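# Push third server power supply fully into its bay

## Task

Behind the server facing the robot, the power supply in the third bay counting from the left is only partly inserted. Push it fully home so that its release lever snaps back and it locks in place, and do not plug anything into its power inlet. A second power supply also sticks out, but it is not part of this job: it must never be pushed in, and at the end it must be in the same position it had at the start. The work area runs from the front service shelf back to the power supply bays, spans the shelf's width, and extends upward from the shelf top. A loose parts tray rests on the shelf; a plug hanging on its cord does not count as a loose part. When finished, release everything and move the hands away.

## Robot and tools

Robot: two arms, left_arm and right_arm, each ending in a five-finger hand (right_arm a right hand, left_arm its mirror image). Base positions in the scene frame: left_arm (-0.068, +0.443, 0) m, right_arm (+0.024, -0.375, 0) m, each yawed very slightly. A camera stand sits between and just behind the bases.

Scene frame: origin at table-top height between the arms, +x forward over the table, +y toward left_arm, +z up. Image left and right do not match arm names. Printed hand positions and orientations may be off by a few centimetres.

Hand point: a point 0.05 m in front of the palm and 0.15 m from the wrist flange along the fingers. Its +z runs along straight fingers, +y out of the palm, +x across the palm away from the thumb for the right hand (toward the thumb for the left hand). Straight fingertips reach about 0.06-0.07 m past the point and lie 0.06 m behind it along -y. A wrist bracket on the little-finger side can strike things; with the palm level the wrist may hang up to 0.11 m (palm down) or 0.23 m (palm up) below the point.

Row layout (used by execute_actions and move): 28 numbers, each in [-1, 1]. Numbers 1-6: left_arm dx, dy, dz, rx, ry, rz. Numbers 7-12: left hand motors little, ring, middle, index, thumb_bend, thumb_turn. 13-14: left force_limit, speed. 15-20: right_arm dx, dy, dz, rx, ry, rz. 21-26: right hand motors in the same order. 27-28: right force_limit, speed. Pose numbers are offsets, not poses: they are measured from that arm's Hand target at the start of the action or move, along scene-frame axes, and the rotation is a rotation vector about the Hand target's position. Scale: 1.0 = 0.6 m or 180 degrees. All six pose numbers 0 means no new request for that arm. Hand motors are absolute targets: +1 open/straight, -1 closed; thumb_turn -1 puts the thumb opposite the fingers, +1 beside the palm. force_limit maps -1..+1 to about 0-10 N (0-15 N for both thumb motors); speed rises from near zero at -1 to full at +0.48 and stays full above. A hand has no 'unchanged' value: resend its last carried-out eight numbers to keep it as it is. For a gentle grip, close with speed -0.94 or lower.

execute_actions(actions, cameras): actions is a list of actions; each action is up to 15 rows, one per 1/30 s step; a short table holds its last row to step 15. Every row in an action is offset from the same start pose, not the previous row. Repeating an offset in a new action moves further. Images come back only if actions is empty or cameras names them.

move(target, speed, blend, stop_force, zero, blocking, cameras): drives each hand point in a straight line toward its target. target is one 28-number row or a list of up to 15; every row counts from the same Hand targets. speed is m/s (0.002-3.6, default 0.25; turns up to twice that in rad/s), one value or one per target. blend in m rounds corners in a list (0 = stop at each). stop_force, 3-120 N for both arms, ends an arm's path when its wrist sensor reads that much push against the motion beyond its zero; that arm then backs to just before the contact. Use it slowly (about 0.005 m/s) for pushing the power supply; it is unreliable while the hand turns, and a tool setting must be identical across a stop_force list. zero (default true) re-zeroes before the move; blocking=false returns after 0.5 s and cannot combine with stop_force. Moves total at most 10 s and do not avoid obstacles. A path bringing the wrist too near an arm's first joint axis is refused. The result adds a move: line, e.g. done, off_target, moving, held, fault, plus limits (paced = pose clipped, held = step withheld).

wait(seconds, cameras): lets time pass, 0-3600 s. stop(cameras): brakes a running move. zoom_image(camera, region): region [x0, y0, x1, y1] in pixels, at most 504 each way, on cam_high, cam_left_wrist or cam_right_wrist from the newest images. show_instructions: shows the reference pages. zero_wrist_force(arm): zeroes that arm's wrist sensor. finished_scene(scene): ends the scene permanently.

Results: end_effector_position (m), end_effector_quat_wxyz and velocities in the scene frame; Hand target is the last commanded pose after clipping (orientation is clipped to within 32 degrees of the measured one each step). The hand often rests short of it; send the missing distance as an offset. hand_measured, hand_stopped_by (moving, target, force, stalled, fault) and hand_load_n (N, positive pushing a finger open) follow motor order. Wrist force/torque are in the end effector's own axes, with a third line for the peak since the last report. Joint torques are whole drive outputs, noisy and offset. A MOTOR HOT line appears at 70 °C; 85 °C brakes the arm for 30-60 s.

Avoid: a torque fault (wrist contact limits about 15-17 N m, or straying 0.9 degrees at a wrist) or a net outside force near 150 N, both of which stop the arm 10 s; pressing past a firm contact, since the arms are stiff; fast hits; contact between the arms or closing a hand on the other hand; knocking the tray or anything out of the work area or letting it fall; pushing the other protruding power supply; inserting a plug. To end a push, command the target back past the hand point.

Each tool is called as name(argument=value, ...) on one line, values as JSON.

Reference images:

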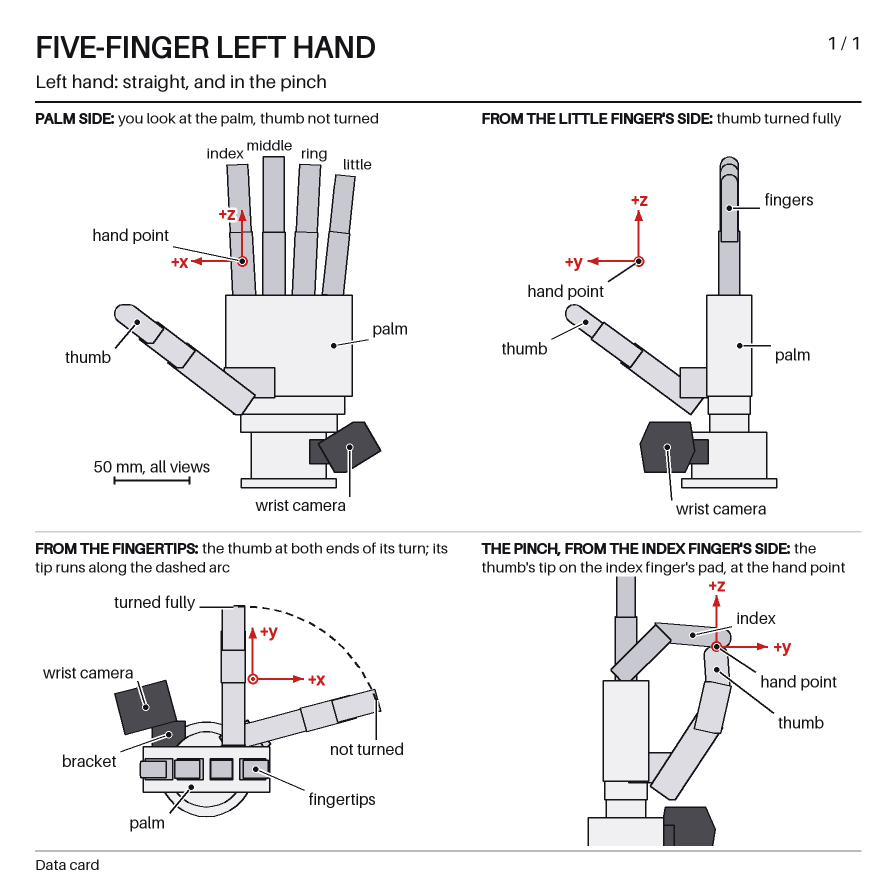

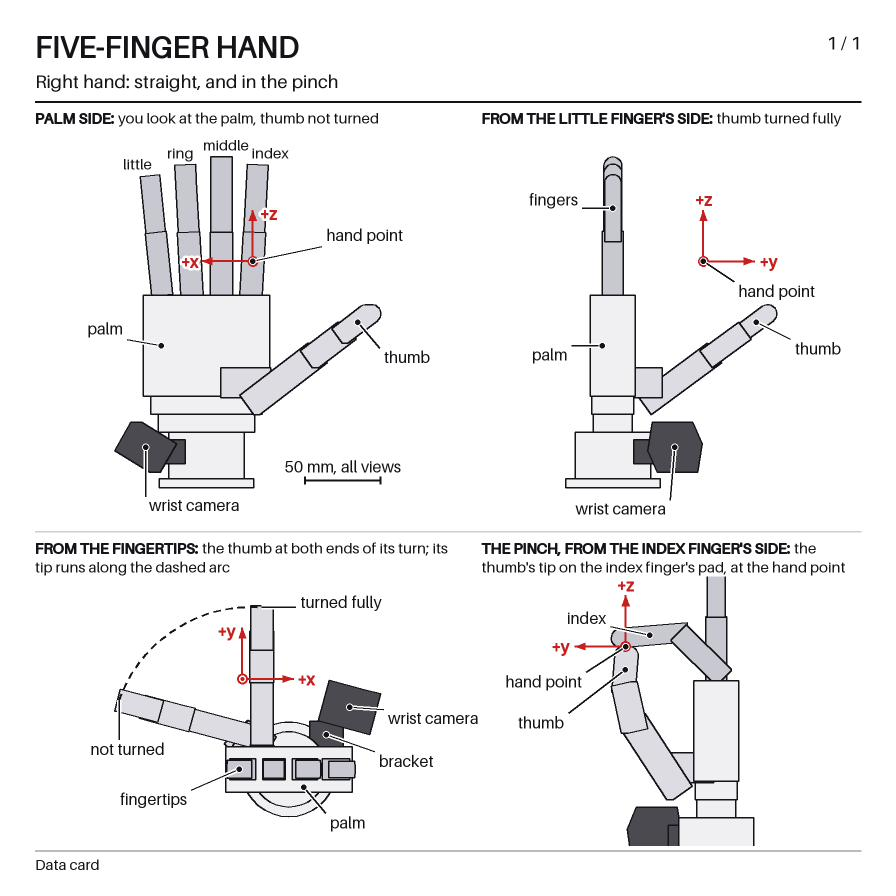

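## Session

execute_actions(actions=[])

Scene clock: 0.00 s.
left_arm: end_effector_position=(+0.2319, +0.7230, +0.2797) hand_measured=(+1.000, +1.000, +1.000, +1.000, +1.000, +1.000) hand_load_n=(+0.0, +0.0, +0.0, +0.0, +0.0, +0.0) hand_stopped_by=(target, target, target, target, target, target) hand_force_limit=0.00 hand_speed=-0.80 end_effector_quat_wxyz=(+0.313, +0.194, +0.903, +0.221) | right_arm: end_effector_position=(+0.4325, -0.7453, +0.2710) hand_measured=(+1.000, +1.000, +1.000, +1.000, +1.000, +1.000) hand_load_n=(+0.0, +0.0, +0.0, +0.0, +0.0, +0.0) hand_stopped_by=(target, target, target, target, target, target) hand_force_limit=0.00 hand_speed=-0.80 end_effector_quat_wxyz=(+0.119, +0.052, +0.716, +0.686)
Joint positions: left_arm=[4.645 -1.247 -2.106 2.228 -0.899 0.174] | right_arm=[-1.312 -0.489 1.169 2.426 1.033 -3.223]
Joint velocities: within noise
Joint torques (N m): no reading
Motor temperatures (°C): left_arm=[35 35 35 40 40 42] | right_arm=[33 31 32 41 41 38]
Wrist force (N): no reading
Wrist torque (N m): no reading
Wrist force, peak (N): no reading
Hand target: left_arm +0.2319, +0.7230, +0.2797; +0.313, +0.194, +0.903, +0.221 | right_arm +0.4325, -0.7453, +0.2710; +0.119, +0.052, +0.716, +0.686

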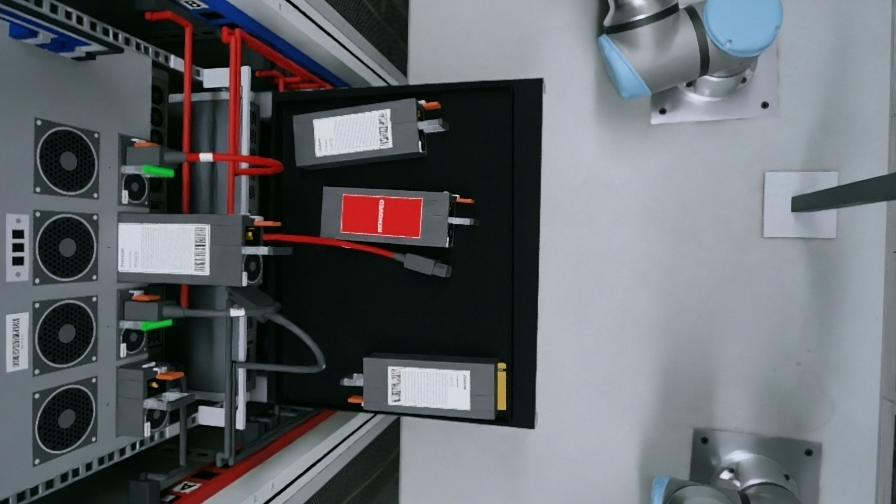

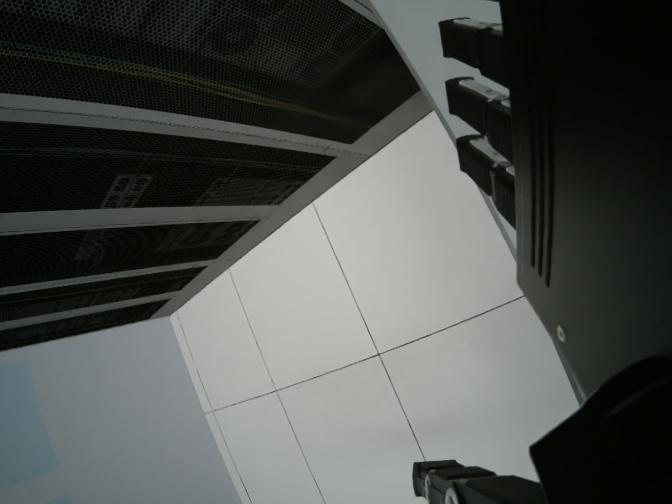

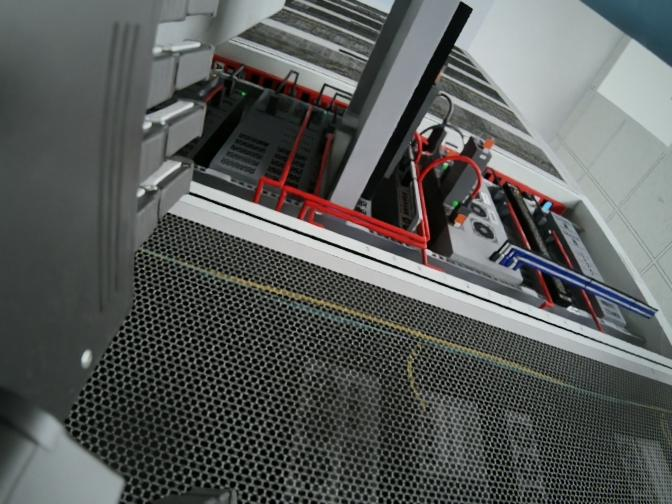

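zoom_image(camera="cam_high", region=[90, 100, 350, 300])

zoom_image(camera="cam_high", region=[90, 270, 350, 470])

zoom_image(camera="cam_high", region=[0, 0, 504, 504])

zoom_image(camera="cam_right_wrist", region=[330, 60, 630, 300])

Scaled by 1.938.

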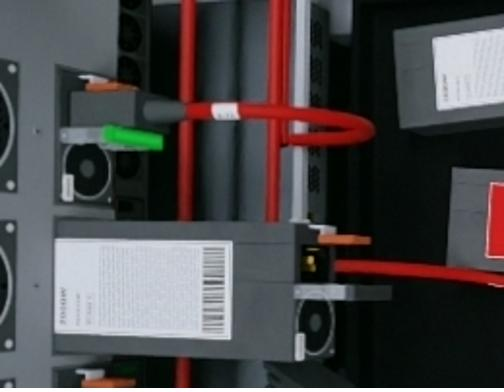

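Scaled by 1.938.

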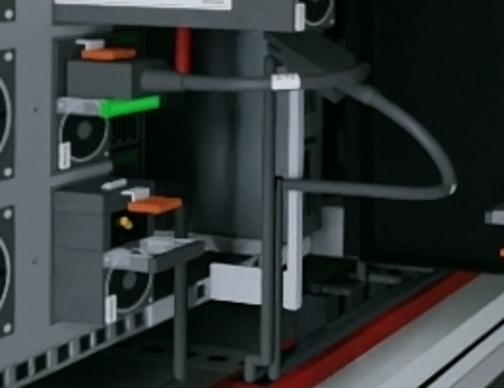

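Scaled by 1.000.

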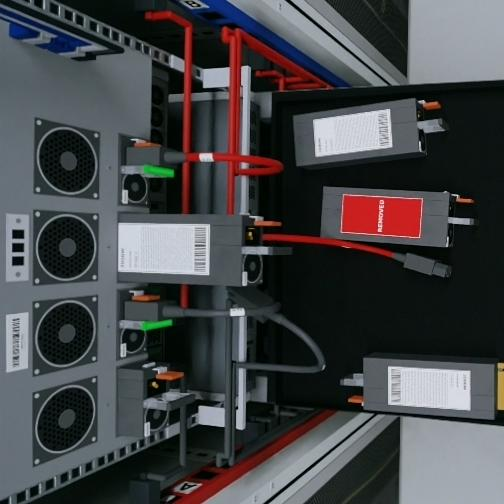

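Scaled by 1.680 from the camera's image (finer frame: 960x720).

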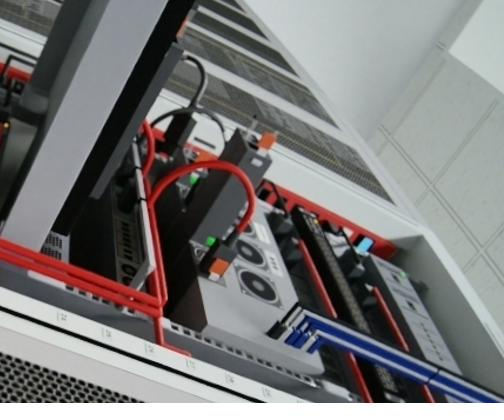

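move(target=[0,0,0,0,0,0,1,1,1,1,1,1,0,-0.8,-0.1,0,0.5,0,0,0,1,1,1,1,1,1,0,-0.8], cameras=["all"])

Scene clock: 52.37 s.
left_arm: end_effector_position=(+0.2319, +0.7230, +0.2797) hand_measured=(+1.000, +1.000, +1.000, +1.000, +1.000, +1.000) hand_load_n=(+0.0, +0.0, +0.0, +0.0, +0.0, +0.0) hand_stopped_by=(target, target, target, target, target, target) hand_force_limit=0.00 hand_speed=-0.80 end_effector_quat_wxyz=(+0.313, +0.194, +0.903, +0.221) | right_arm: end_effector_position=(+0.3725, -0.7453, +0.5709) hand_measured=(+1.000, +1.000, +1.000, +1.000, +1.000, +1.000) hand_load_n=(+0.0, +0.0, +0.0, +0.0, +0.0, +0.0) hand_stopped_by=(target, target, target, target, target, target) hand_force_limit=0.00 hand_speed=-0.80 end_effector_quat_wxyz=(+0.119, +0.052, +0.716, +0.686)
Joint positions: left_arm=[4.645 -1.247 -2.106 2.228 -0.899 0.174] | right_arm=[-1.4 -0.886 1.081 2.912 1.121 -3.227]
Joint torques (N m): left_arm=[-1.8 5.58 20.27 -1.4 0.98 0.08] | right_arm=[9.22 -46.37 -15.67 2.25 -0.86 -0.38]
Wrist force (N): left_arm=[-0.2 0.0 -0.2] | right_arm=[0.0 -0.2 0.1]
Wrist torque (N m): left_arm=[0.02 0.03 -0.01] | right_arm=[-0.05 -0.01 0.10]
Wrist force, peak (N): left_arm=[-0.5 0.1 0.1] | right_arm=[-0.1 -2.6 0.1]
Hand target: left_arm +0.2319, +0.7230, +0.2797; +0.313, +0.194, +0.903, +0.221 | right_arm +0.3725, -0.7453, +0.5710; +0.119, +0.052, +0.716, +0.686
Off the commanded pose: left_arm 0.000 m, 0 deg | right_arm 0.000 m, 0 deg.
move: done

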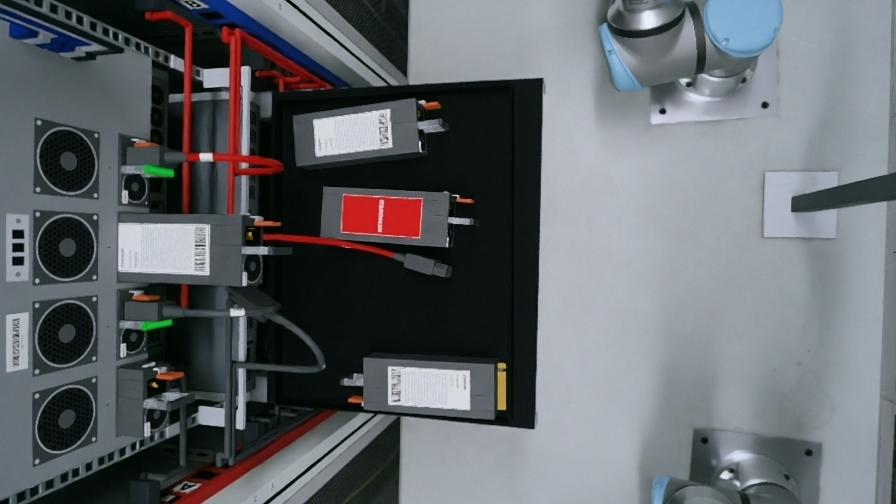

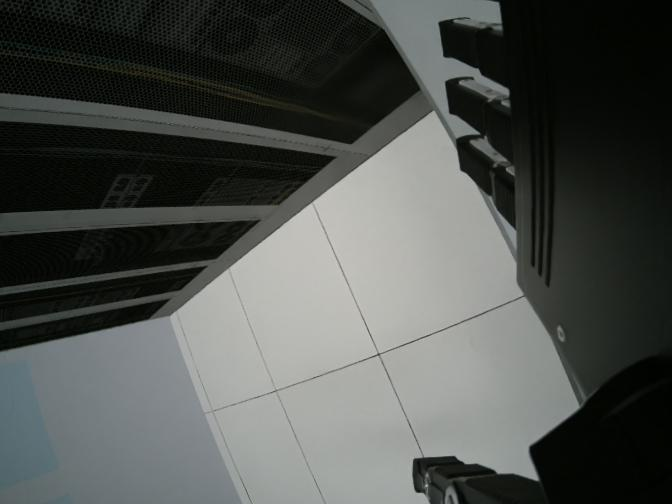

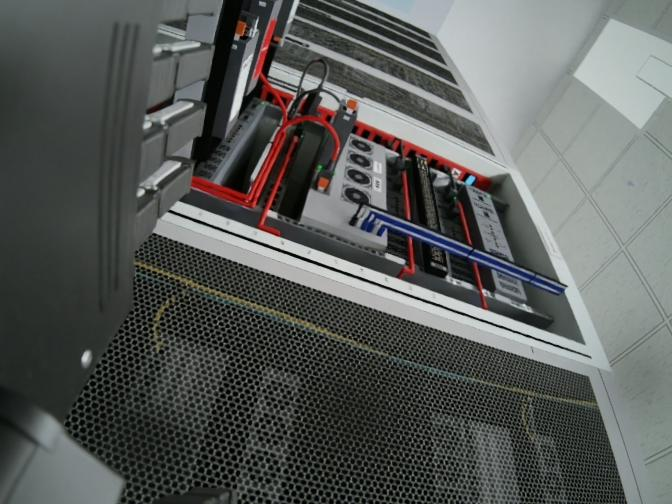

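zoom_image(camera="cam_right_wrist", region=[180, 0, 430, 250])

Scaled by 2.016 from the camera's image (finer frame: 960x720).

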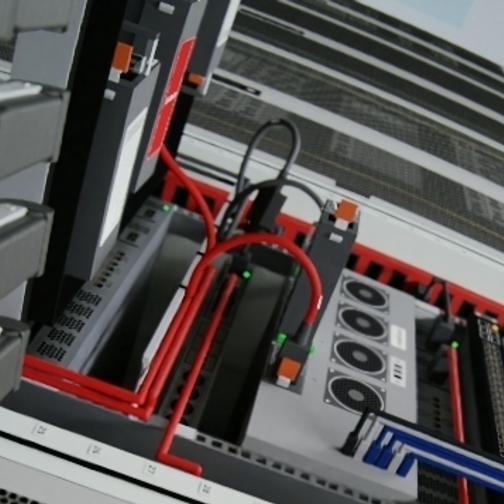

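move(target=[0,0,0,0,0,0,1,1,1,1,1,1,0,-0.8,0.0467,0.52,0.2133,0.0333,0.0127,-0.4223,1,1,1,1,1,1,0,-0.8], cameras=["all"])

Scene clock: 59.57 s.
left_arm: end_effector_position=(+0.2319, +0.7230, +0.2797) hand_measured=(+1.000, +1.000, +1.000, +1.000, +1.000, +1.000) hand_load_n=(+0.0, +0.0, +0.0, +0.5, +0.0, +0.0) hand_stopped_by=(target, target, target, target, target, target) hand_force_limit=0.00 hand_speed=-0.80 end_effector_quat_wxyz=(+0.313, +0.194, +0.903, +0.221) | right_arm: end_effector_position=(+0.3725, -0.7453, +0.5710) hand_measured=(+1.000, +1.000, +1.000, +1.000, +1.000, +1.000) hand_load_n=(-0.5, +0.0, +0.0, +0.0, +0.0, +0.5) hand_stopped_by=(target, target, target, target, target, target) hand_force_limit=0.00 hand_speed=-0.80 end_effector_quat_wxyz=(+0.119, +0.052, +0.716, +0.686)
Joint positions: left_arm=[4.645 -1.247 -2.106 2.228 -0.899 0.174] | right_arm=[-1.4 -0.886 1.081 2.913 1.121 -3.227]
Joint torques (N m): left_arm=[-1.32 4.98 20.26 -1.62 1.01 0] | right_arm=[10.52 -52.27 -25.97 3.27 -0.92 1.19]
Wrist force (N): left_arm=[-0.2 -0.1 -0.3] | right_arm=[0.0 -0.2 0.1]
Wrist torque (N m): left_arm=[0.00 0.02 -0.01] | right_arm=[-0.05 0.00 0.09]
Wrist force, peak (N): left_arm=[-0.6 0.0 -0.2] | right_arm=[-0.5 -0.2 0.3]
Hand target: left_arm +0.2319, +0.7230, +0.2797; +0.313, +0.194, +0.903, +0.221 | right_arm +0.3725, -0.7453, +0.5710; +0.119, +0.052, +0.716, +0.686
move: not run (at the target right_arm's wrist lies too close to its first joint's axis: tilt that pose or move it outward; nothing was sent)

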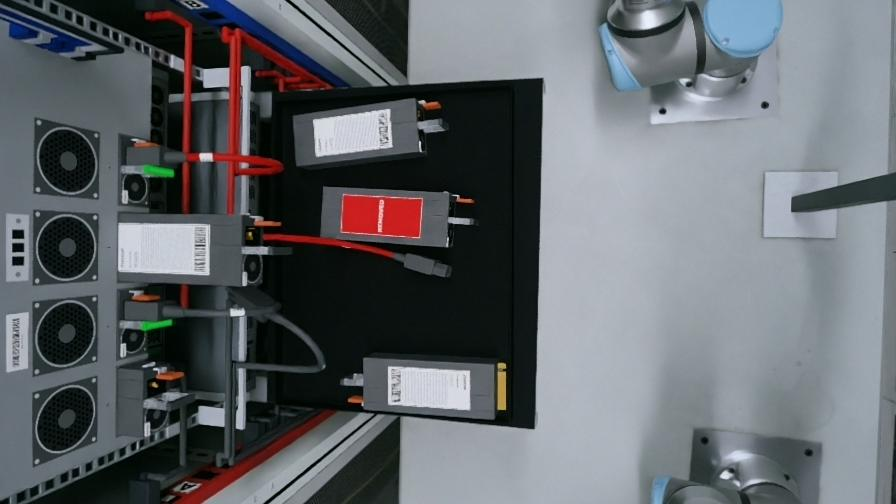

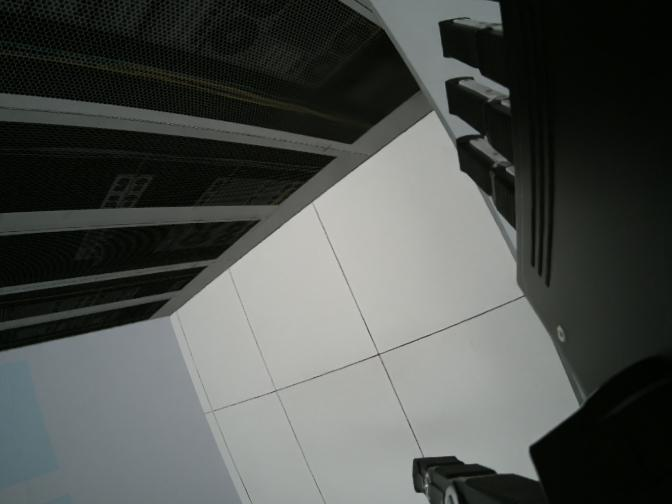

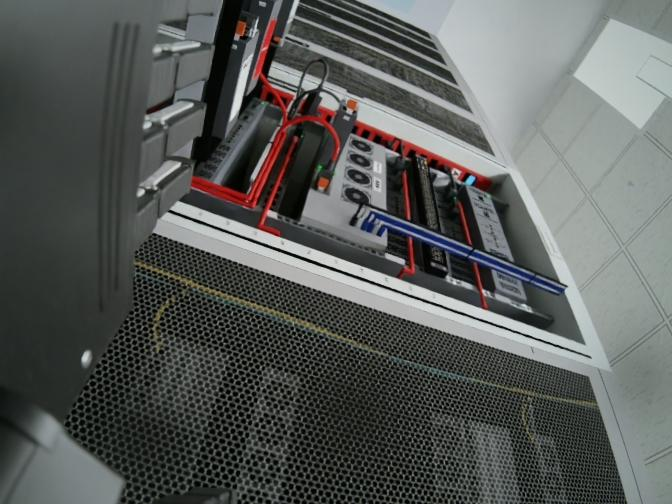

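move(target=[0,0,0,0,0,0,1,1,1,1,1,1,0,-0.8,0.21,0.62,0.2133,0.0333,0.0127,-0.4223,1,1,1,1,1,1,0,-0.8], cameras=["all"])

Scene clock: 64.17 s.
left_arm: end_effector_position=(+0.2319, +0.7230, +0.2797) hand_measured=(+1.000, +1.000, +1.000, +1.000, +1.000, +1.000) hand_load_n=(+0.0, +0.0, +0.0, +0.0, +0.0, +0.0) hand_stopped_by=(target, target, target, target, target, target) hand_force_limit=0.00 hand_speed=-0.80 end_effector_quat_wxyz=(+0.313, +0.194, +0.903, +0.221) | right_arm: end_effector_position=(+0.4985, -0.3734, +0.6989) hand_measured=(+1.000, +1.000, +1.000, +1.000, +1.000, +1.000) hand_load_n=(+0.0, +0.0, +0.0, +0.0, +0.0, +0.0) hand_stopped_by=(target, target, target, target, target, target) hand_force_limit=0.00 hand_speed=-0.80 end_effector_quat_wxyz=(+0.500, +0.500, +0.500, +0.500)
Joint positions: left_arm=[4.645 -1.247 -2.106 2.228 -0.899 0.174] | right_arm=[-0.521 -2.085 2.069 3.157 -1.084 -3.142]
Joint torques (N m): left_arm=[-2.64 4.88 20.46 -1.47 1.1 -0.1] | right_arm=[8.55 -9.72 -13.81 0.96 -0.93 -1.44]
Wrist force (N): left_arm=[-0.2 0.0 -0.3] | right_arm=[0.0 0.2 0.1]
Wrist torque (N m): left_arm=[0.01 0.01 -0.01] | right_arm=[0.02 0.02 0.10]
Wrist force, peak (N): left_arm=[-0.6 0.0 -0.3] | right_arm=[-1.8 -1.0 0.7]
Hand target: left_arm +0.2319, +0.7230, +0.2797; +0.313, +0.194, +0.903, +0.221 | right_arm +0.4985, -0.3733, +0.6989; +0.500, +0.500, +0.500, +0.500
Off the commanded pose: left_arm 0.000 m, 0 deg | right_arm 0.000 m, 0 deg.
move: done

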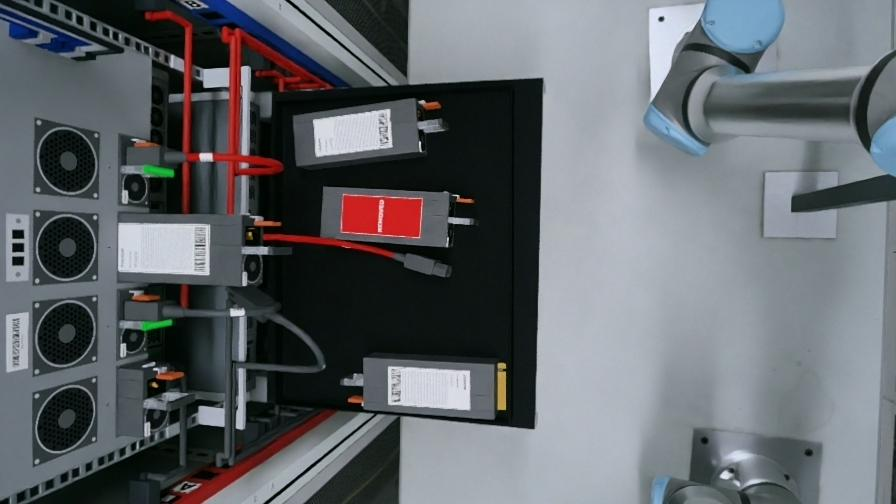

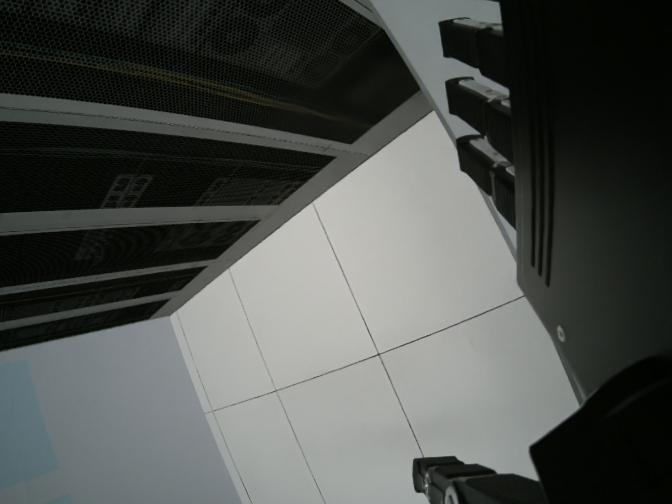

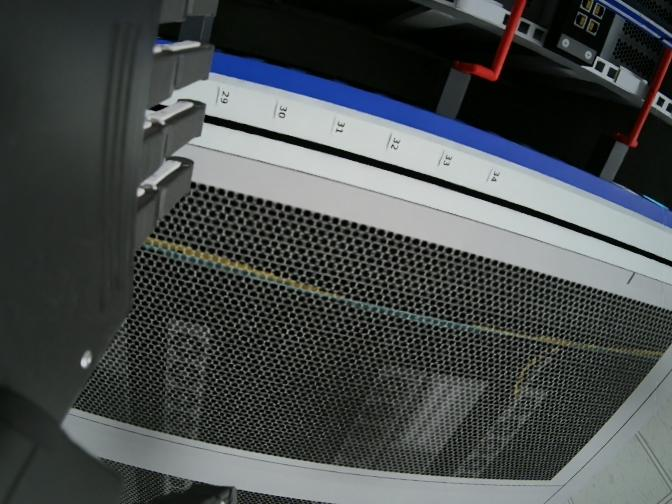

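move(target=[0,0,0,0,0,0,1,1,1,1,1,1,0,-0.8,0,0.5,0,0,0,0,1,1,1,1,1,1,0,-0.8], cameras=["cam_high","cam_right_wrist"])

Scene clock: 67.97 s.
left_arm: end_effector_position=(+0.2319, +0.7230, +0.2797) hand_measured=(+1.000, +1.000, +1.000, +1.000, +1.000, +1.000) hand_load_n=(+0.0, +0.0, +0.0, +0.0, +0.0, +0.0) hand_stopped_by=(target, target, target, target, target, target) hand_force_limit=0.00 hand_speed=-0.80 end_effector_quat_wxyz=(+0.313, +0.194, +0.903, +0.221) | right_arm: end_effector_position=(+0.4981, -0.3491, +0.6985) hand_measured=(+1.000, +1.000, +1.000, +1.000, +1.000, +1.000) hand_load_n=(+0.0, +0.0, +0.0, +0.0, +0.0, +0.0) hand_stopped_by=(target, target, target, target, target, target) hand_force_limit=0.00 hand_speed=-0.80 end_effector_quat_wxyz=(+0.497, +0.497, +0.503, +0.502)
Joint positions: left_arm=[4.645 -1.247 -2.106 2.228 -0.899 0.174] | right_arm=[-0.418 -2.075 2.065 3.154 -1.176 -3.143]
Joint torques (N m): left_arm=[-2.1 5.7 20.53 -1.82 1.21 0.09] | right_arm=[0.65 -2.1 -21.94 -1.4 -0.15 -0.06]
Wrist force (N): left_arm=[0.0 0.2 -0.2] | right_arm=[0.0 -0.2 0.4]
Wrist torque (N m): left_arm=[0.04 -0.01 0.00] | right_arm=[-0.07 0.00 0.10]
Wrist force, peak (N): left_arm=[-0.6 0.0 -0.2] | right_arm=[8.3 0.9 -0.2]
Hand target: left_arm +0.2319, +0.7230, +0.2797; +0.313, +0.194, +0.903, +0.221 | right_arm +0.4981, -0.3491, +0.6985; +0.497, +0.497, +0.503, +0.502 (not the last commanded pose)
Off the commanded pose: left_arm 0.000 m, 0 deg | right_arm 0.276 m, 1 deg.
FORCE FAULT: contact force on the right arm reached its limit, and that arm stopped. The contact can be on any part of that arm, not only on its tool. That arm's remaining commands of this call were not run. That arm is still stopped at the end of this call. That arm stays stopped for about 10 more seconds. Until then a move that you send moves the other arm only, and its call returns only when the move has ended. Once the stop has ended, the next robot result says so. If the stop ends while you think or write, that arm runs what you send next, counted from a new Hand target: where the arm stands when the stop ends. While its stop runs, that arm, its gripper or tool too, takes no new command. Until it ends, the stop uses up actions while you think or wait. An arm that is not stopped still takes commands.
move: fault (right_arm)

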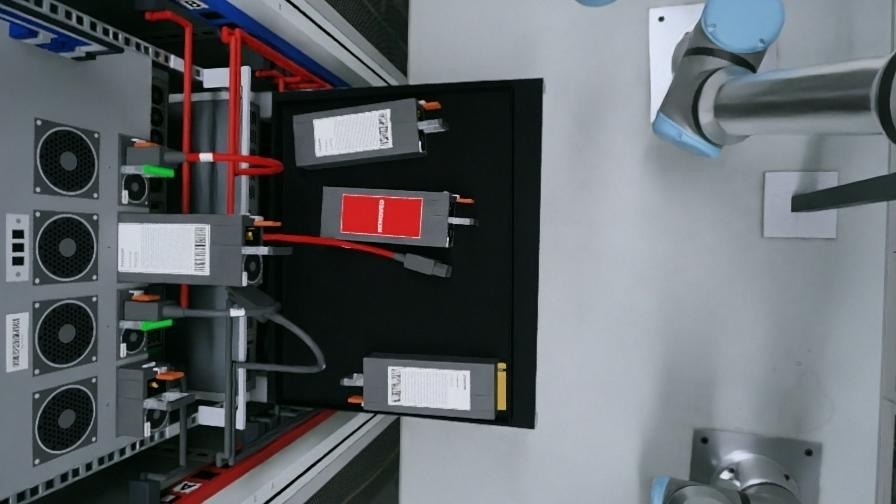

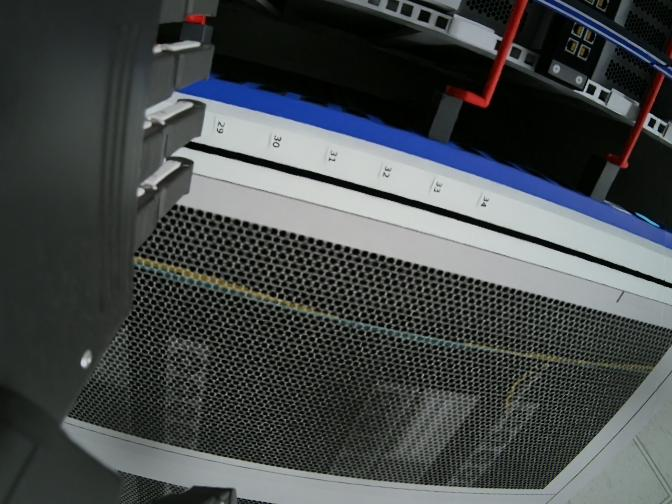

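wait(seconds=1)

Scene clock: 122.73 s.
left_arm: end_effector_position=(+0.2319, +0.7230, +0.2797) hand_measured=(+1.000, +1.000, +1.000, +1.000, +1.000, +1.000) hand_load_n=(+0.0, +0.0, +0.0, +0.5, +0.0, +0.5) hand_stopped_by=(target, target, target, target, target, target) hand_force_limit=0.00 hand_speed=-0.80 end_effector_quat_wxyz=(+0.313, +0.194, +0.903, +0.221) | right_arm: end_effector_position=(+0.4981, -0.3491, +0.6985) hand_measured=(+1.000, +1.000, +1.000, +1.000, +1.000, +1.000) hand_load_n=(+0.0, +0.0, +0.0, +0.0, +0.0, -0.5) hand_stopped_by=(target, target, target, target, target, target) hand_force_limit=0.00 hand_speed=-0.80 end_effector_quat_wxyz=(+0.497, +0.497, +0.503, +0.502)
Joint positions: left_arm=[4.645 -1.247 -2.106 2.228 -0.899 0.174] | right_arm=[-0.418 -2.075 2.065 3.154 -1.176 -3.143]
Joint torques (N m): left_arm=[-1.14 5.1 20.08 -1.95 0.9 0] | right_arm=[0.08 -0.99 -21 -1.38 -0.07 -0.05]
Wrist force (N): left_arm=[-0.2 -0.2 -0.1] | right_arm=[-0.2 0.1 0.6]
Wrist torque (N m): left_arm=[-0.03 0.02 0.00] | right_arm=[-0.04 0.03 0.08]
Wrist force, peak (N): left_arm=[-0.4 -0.1 -0.5] | right_arm=[0.0 -0.4 0.8]
Hand target: left_arm +0.2319, +0.7230, +0.2797; +0.313, +0.194, +0.903, +0.221 | right_arm +0.4981, -0.3491, +0.6985; +0.497, +0.497, +0.503, +0.502 (not the last commanded pose)
Off the commanded pose: left_arm 0.000 m, 0 deg | right_arm 0.276 m, 1 deg.
FORCE FAULT, CONTINUED: the right arm's stop, for the force fault that an earlier result reported, is over. The rest of the stop counts as 20 of the actions that you can send in this scene. That arm's target is now where it stood when the stop ended, not its last command. That arm accepts commands again.
wait: 1.00 s; at rest from the start

move(target=[[0,0,0,0,0,0,1,1,1,1,1,1,0,-0.8,0.12,-0.05,0,0,0,0,1,1,1,1,1,1,0,-0.8],[0,0,0,0,0,0,1,1,1,1,1,1,0,-0.8,0.1,0,0.02,0,0.1667,0,1,1,1,1,1,1,0,-0.8]], speed=0.15, cameras=["cam_high","cam_right_wrist"])

Scene clock: 132.33 s.
left_arm: end_effector_position=(+0.2319, +0.7230, +0.2797) hand_measured=(+1.000, +1.000, +1.000, +1.000, +1.000, +1.000) hand_load_n=(+0.0, +0.0, +0.0, +0.0, +0.0, +0.0) hand_stopped_by=(target, target, target, target, target, target) hand_force_limit=0.00 hand_speed=-0.80 end_effector_quat_wxyz=(+0.313, +0.194, +0.903, +0.221) | right_arm: end_effector_position=(+0.5581, -0.3490, +0.7105) hand_measured=(+1.000, +1.000, +1.000, +1.000, +1.000, +1.000) hand_load_n=(+0.0, +0.0, +0.0, +0.0, +0.0, +0.0) hand_stopped_by=(target, target, target, target, target, target) hand_force_limit=0.00 hand_speed=-0.80 end_effector_quat_wxyz=(+0.350, +0.610, +0.615, +0.356)
Joint positions: left_arm=[4.645 -1.247 -2.106 2.228 -0.899 0.174] | right_arm=[-0.324 -1.951 1.583 4.056 -1.31 -3.291]
Joint torques (N m): left_arm=[-1.64 5.9 21.17 -1.74 1.09 0.05] | right_arm=[-10.87 -15.02 -19.83 -1.88 0.01 1.3]
Wrist force (N): left_arm=[-0.2 0.2 -0.1] | right_arm=[-0.8 0.1 1.5]
Wrist torque (N m): left_arm=[0.03 0.02 -0.02] | right_arm=[-0.02 0.09 0.08]
Wrist force, peak (N): left_arm=[-0.5 0.1 -0.4] | right_arm=[-1.3 -0.4 1.5]
Hand target: left_arm +0.2319, +0.7230, +0.2797; +0.313, +0.194, +0.903, +0.221 | right_arm +0.5581, -0.3491, +0.7105; +0.350, +0.610, +0.615, +0.356
Off the commanded pose: left_arm 0.000 m, 0 deg | right_arm 0.000 m, 0 deg.
move: done

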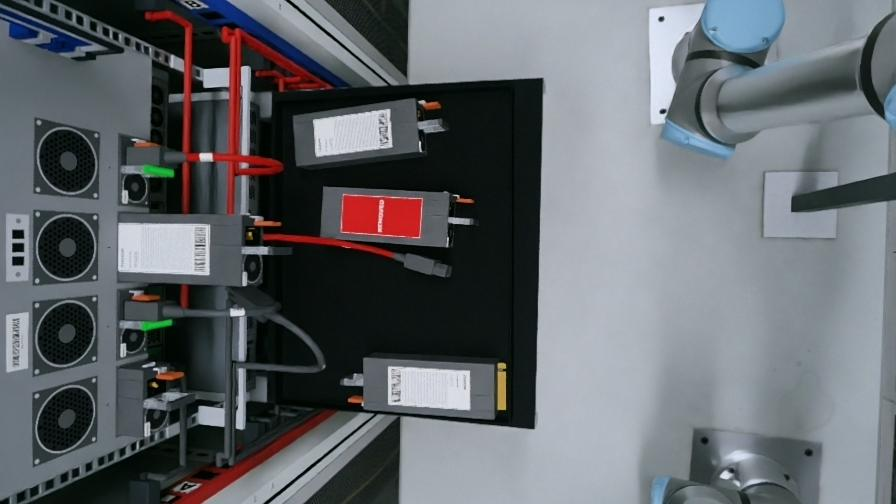

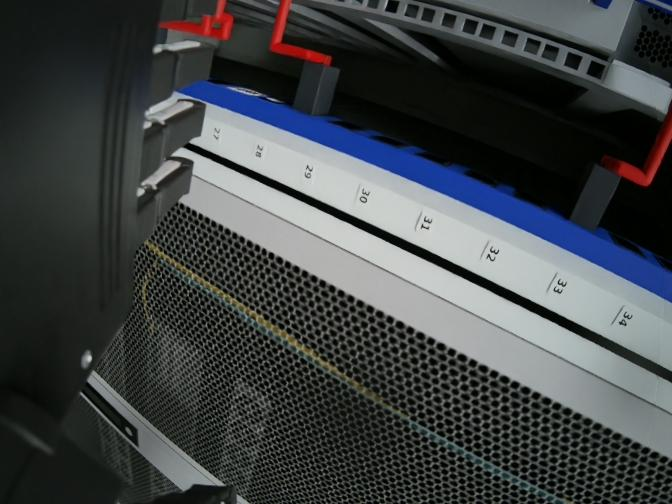

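move(target=[[0,0,0,0,0,0,1,1,1,1,1,1,0,-0.8,0.02,0.25,0.02,0,0,0,1,1,1,1,1,1,0,-0.8],[0,0,0,0,0,0,1,1,1,1,1,1,0,-0.8,0.0,0.53,0.0,0,0,0,1,1,1,1,1,1,0,-0.8]], speed=0.15, blend=0.03, cameras=["cam_high","cam_right_wrist"])

Scene clock: 136.77 s.
left_arm: end_effector_position=(+0.2319, +0.7230, +0.2797) hand_measured=(+1.000, +1.000, +1.000, +1.000, +1.000, +1.000) hand_load_n=(+0.0, +0.0, +0.0, +0.0, +0.0, +0.0) hand_stopped_by=(target, target, target, target, target, target) hand_force_limit=0.00 hand_speed=-0.80 end_effector_quat_wxyz=(+0.313, +0.194, +0.903, +0.221) | right_arm: end_effector_position=(+0.5607, -0.0775, +0.7145) hand_measured=(+1.000, +1.000, +1.000, +1.000, +1.000, +1.000) hand_load_n=(+0.0, +0.0, +0.0, +0.0, +0.0, +0.0) hand_stopped_by=(target, target, target, target, target, target) hand_force_limit=0.00 hand_speed=-0.80 end_effector_quat_wxyz=(+0.356, +0.611, +0.612, +0.353)
Joint positions: left_arm=[4.645 -1.247 -2.106 2.228 -0.899 0.174] | right_arm=[0.505 -1.601 1.3 4.033 -2.036 -2.855]
Joint torques (N m): left_arm=[-1.33 4.7 19.99 -2.01 1.1 -0.13] | right_arm=[0.57 -19.5 -21.96 -2.4 0.65 0.09]
Wrist force (N): left_arm=[-0.3 -0.2 -0.2] | right_arm=[-12.6 -1.3 -2.3]
Wrist torque (N m): left_arm=[-0.03 0.04 -0.01] | right_arm=[0.36 -0.38 -0.80]
Wrist force, peak (N): left_arm=[-0.4 -0.4 -0.3] | right_arm=[-98.7 -20.5 -24.5]
Hand target: left_arm +0.2319, +0.7230, +0.2797; +0.313, +0.194, +0.903, +0.221 | right_arm +0.5607, -0.0775, +0.7145; +0.356, +0.611, +0.612, +0.353 (not the last commanded pose)
Off the commanded pose: left_arm 0.000 m, 0 deg | right_arm 0.047 m, 1 deg.
FORCE FAULT: contact force on the right arm reached its limit, and that arm stopped. The contact can be on any part of that arm, not only on its tool. That arm's remaining commands of this call were not run. That arm is still stopped at the end of this call. That arm stays stopped for about 10 more seconds. Until then a move that you send moves the other arm only, and its call returns only when the move has ended. Once the stop has ended, the next robot result says so. If the stop ends while you think or write, that arm runs what you send next, counted from a new Hand target: where the arm stands when the stop ends. While its stop runs, that arm, its gripper or tool too, takes no new command. Until it ends, the stop uses up actions while you think or wait. An arm that is not stopped still takes commands.
move: fault (right_arm); path passed 1 of 2 targets

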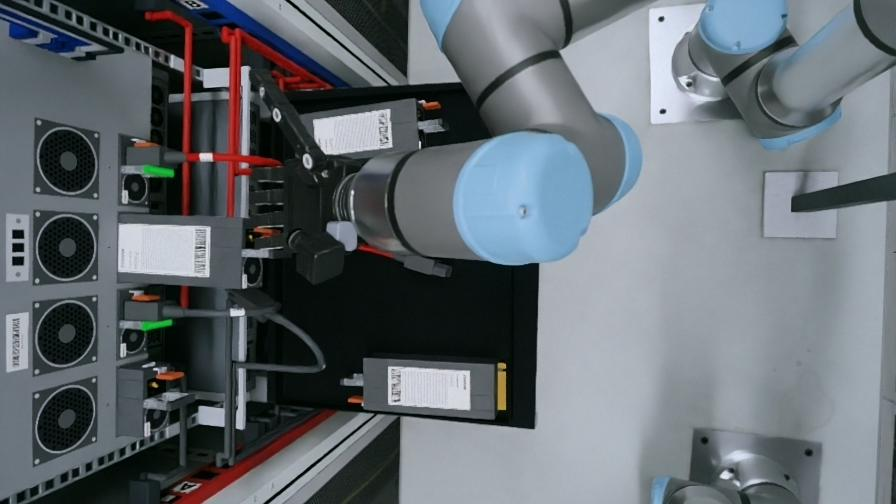

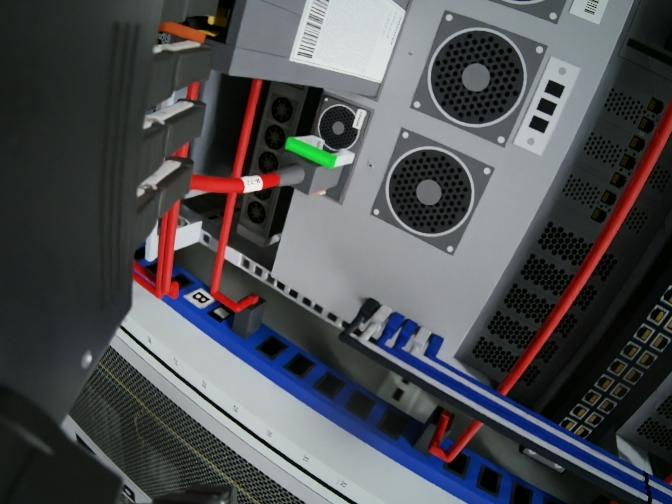

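zoom_image(camera="cam_high", region=[100, 130, 360, 310])

zoom_image(camera="cam_right_wrist", region=[120, 0, 420, 220])

Scaled by 1.938.

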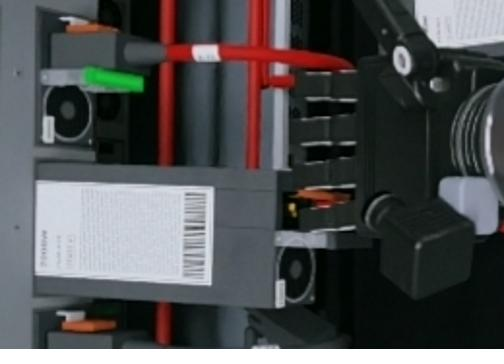

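Scaled by 1.680 from the camera's image (finer frame: 960x720).

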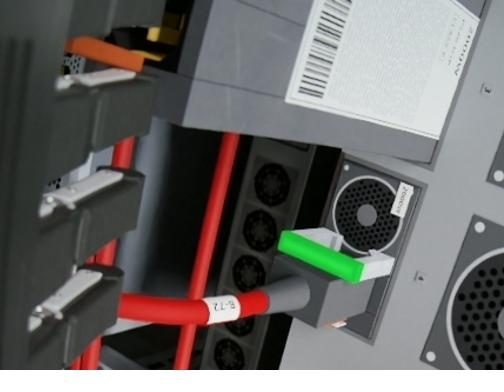

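zoom_image(camera="cam_high", region=[220, 140, 360, 280])

Scaled by 3.600.

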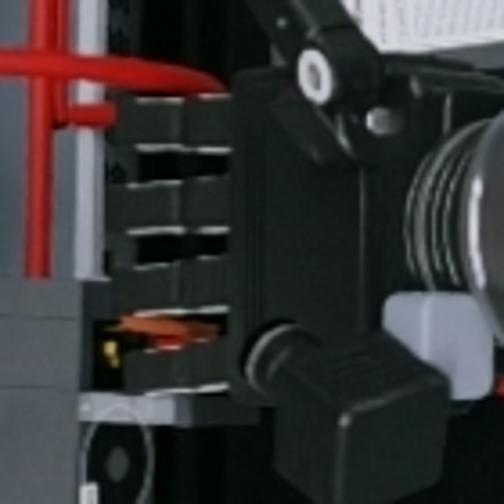

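wait(seconds=1, cameras=["cam_high"])

zoom_image(camera="cam_high", region=[90, 100, 350, 300])

Scene clock: 151.87 s.
left_arm: end_effector_position=(+0.2319, +0.7230, +0.2797) hand_measured=(+1.000, +1.000, +1.000, +1.000, +1.000, +1.000) hand_load_n=(+0.0, +0.0, +0.0, +0.0, +0.0, +0.0) hand_stopped_by=(target, target, target, target, target, target) hand_force_limit=0.00 hand_speed=-0.80 end_effector_quat_wxyz=(+0.313, +0.194, +0.903, +0.221) | right_arm: end_effector_position=(+0.5607, -0.0775, +0.7145) hand_measured=(+1.000, +1.000, +1.000, +1.000, +1.000, +1.000) hand_load_n=(+0.0, +0.0, +0.0, +0.0, +0.0, +0.0) hand_stopped_by=(target, target, target, target, target, target) hand_force_limit=0.00 hand_speed=-0.80 end_effector_quat_wxyz=(+0.356, +0.611, +0.612, +0.353)
Joint positions: left_arm=[4.645 -1.247 -2.106 2.228 -0.899 0.174] | right_arm=[0.505 -1.601 1.3 4.033 -2.036 -2.855]
Joint torques (N m): left_arm=[-0.96 5.52 20.42 -1.84 1.31 0] | right_arm=[-1.04 -18.9 -21.57 -2.24 3.67 -0.19]
Wrist force (N): left_arm=[-0.1 0.2 -0.2] | right_arm=[-11.9 -1.7 -2.4]
Wrist torque (N m): left_arm=[0.04 0.00 -0.01] | right_arm=[0.33 -0.40 -0.78]
Wrist force, peak (N): left_arm=[-0.5 -0.1 -0.4] | right_arm=[-13.1 -1.7 -2.6]
Hand target: left_arm +0.2319, +0.7230, +0.2797; +0.313, +0.194, +0.903, +0.221 | right_arm +0.5607, -0.0775, +0.7145; +0.356, +0.611, +0.612, +0.353 (not the last commanded pose)
Off the commanded pose: left_arm 0.000 m, 0 deg | right_arm 0.047 m, 1 deg.
FORCE FAULT, CONTINUED: the right arm's stop, for the force fault that an earlier result reported, is over. The rest of the stop counts as 19 of the actions that you can send in this scene. During its stop the right arm's controller moved it back a little. That arm's target is now where it stood when the stop ended, not its last command. That arm accepts commands again.
wait: 1.00 s; at rest from the start

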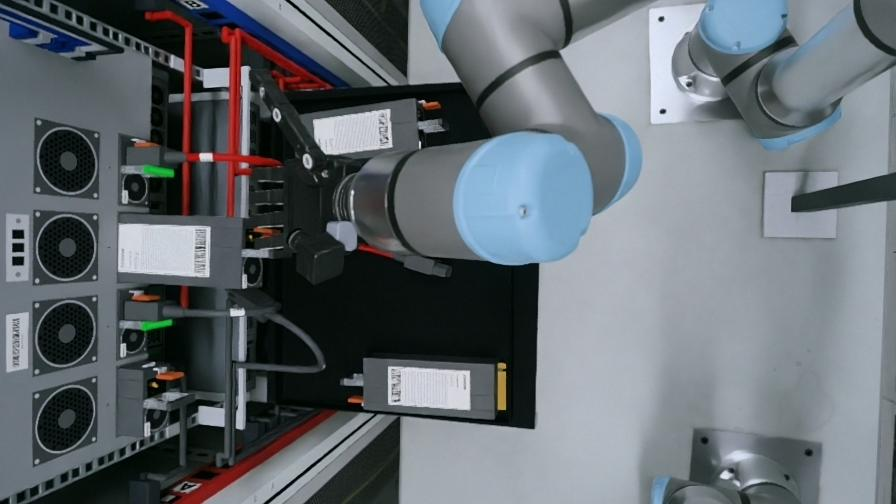

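Scaled by 1.938.

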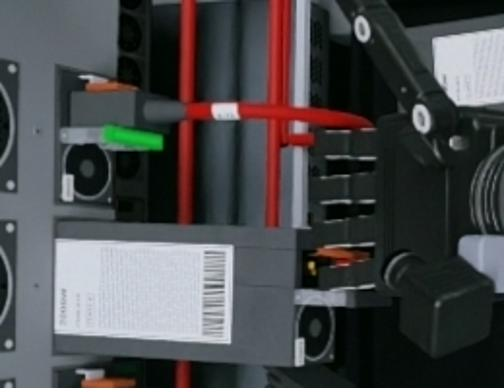

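move(target=[0,0,0,0,0,0,1,1,1,1,1,1,0,-0.8,0.0,-0.012,0,0,0,0,1,1,1,1,1,1,0,-0.8], speed=0.02, cameras=["cam_high"])

zoom_image(camera="cam_high", region=[90, 100, 350, 300])

Scene clock: 155.70 s.
left_arm: end_effector_position=(+0.2319, +0.7230, +0.2797) hand_measured=(+1.000, +1.000, +1.000, +1.000, +1.000, +1.000) hand_load_n=(+0.0, +0.0, +0.0, +0.0, +0.0, +0.0) hand_stopped_by=(target, target, target, target, target, target) hand_force_limit=0.00 hand_speed=-0.80 end_effector_quat_wxyz=(+0.313, +0.194, +0.903, +0.221) | right_arm: end_effector_position=(+0.5607, -0.0848, +0.7144) hand_measured=(+1.000, +1.000, +1.000, +1.000, +1.000, +1.000) hand_load_n=(+0.0, +0.0, +0.0, +0.0, +0.0, -0.5) hand_stopped_by=(target, target, target, target, target, target) hand_force_limit=0.00 hand_speed=-0.80 end_effector_quat_wxyz=(+0.356, +0.611, +0.612, +0.353)
Joint positions: left_arm=[4.645 -1.247 -2.106 2.228 -0.899 0.174] | right_arm=[0.49 -1.614 1.313 4.029 -2.023 -2.865]
Joint torques (N m): left_arm=[-1.54 5.16 20.74 -1.91 1.4 -0.1] | right_arm=[8.41 -11.8 -28.88 -4.55 -1.03 1.06]
Wrist force (N): left_arm=[-0.1 0.0 -0.2] | right_arm=[0.6 1.1 1.3]
Wrist torque (N m): left_arm=[0.01 0.01 0.00] | right_arm=[0.18 -0.21 0.13]
Wrist force, peak (N): left_arm=[-0.4 -0.1 -0.3] | right_arm=[-12.5 -1.8 -2.2]
Hand target: left_arm +0.2319, +0.7230, +0.2797; +0.313, +0.194, +0.903, +0.221 | right_arm +0.5607, -0.0847, +0.7145; +0.356, +0.611, +0.612, +0.353
Off the commanded pose: left_arm 0.000 m, 0 deg | right_arm 0.000 m, 0 deg.
move: done

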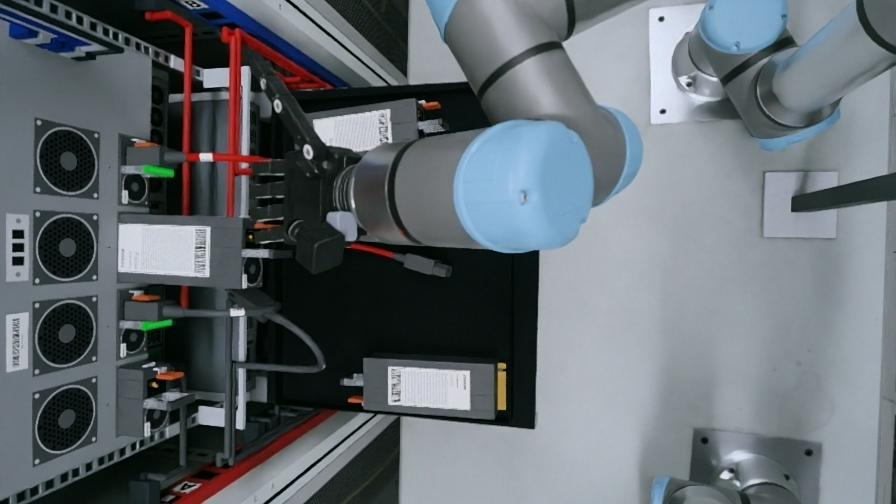

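Scaled by 1.938.

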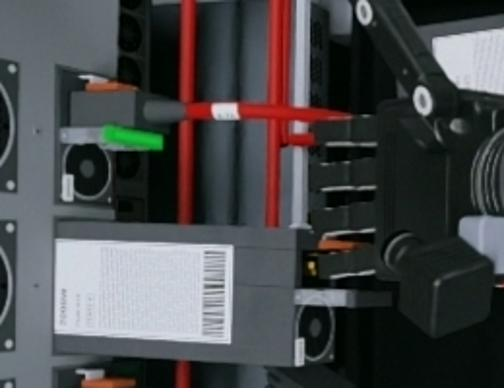

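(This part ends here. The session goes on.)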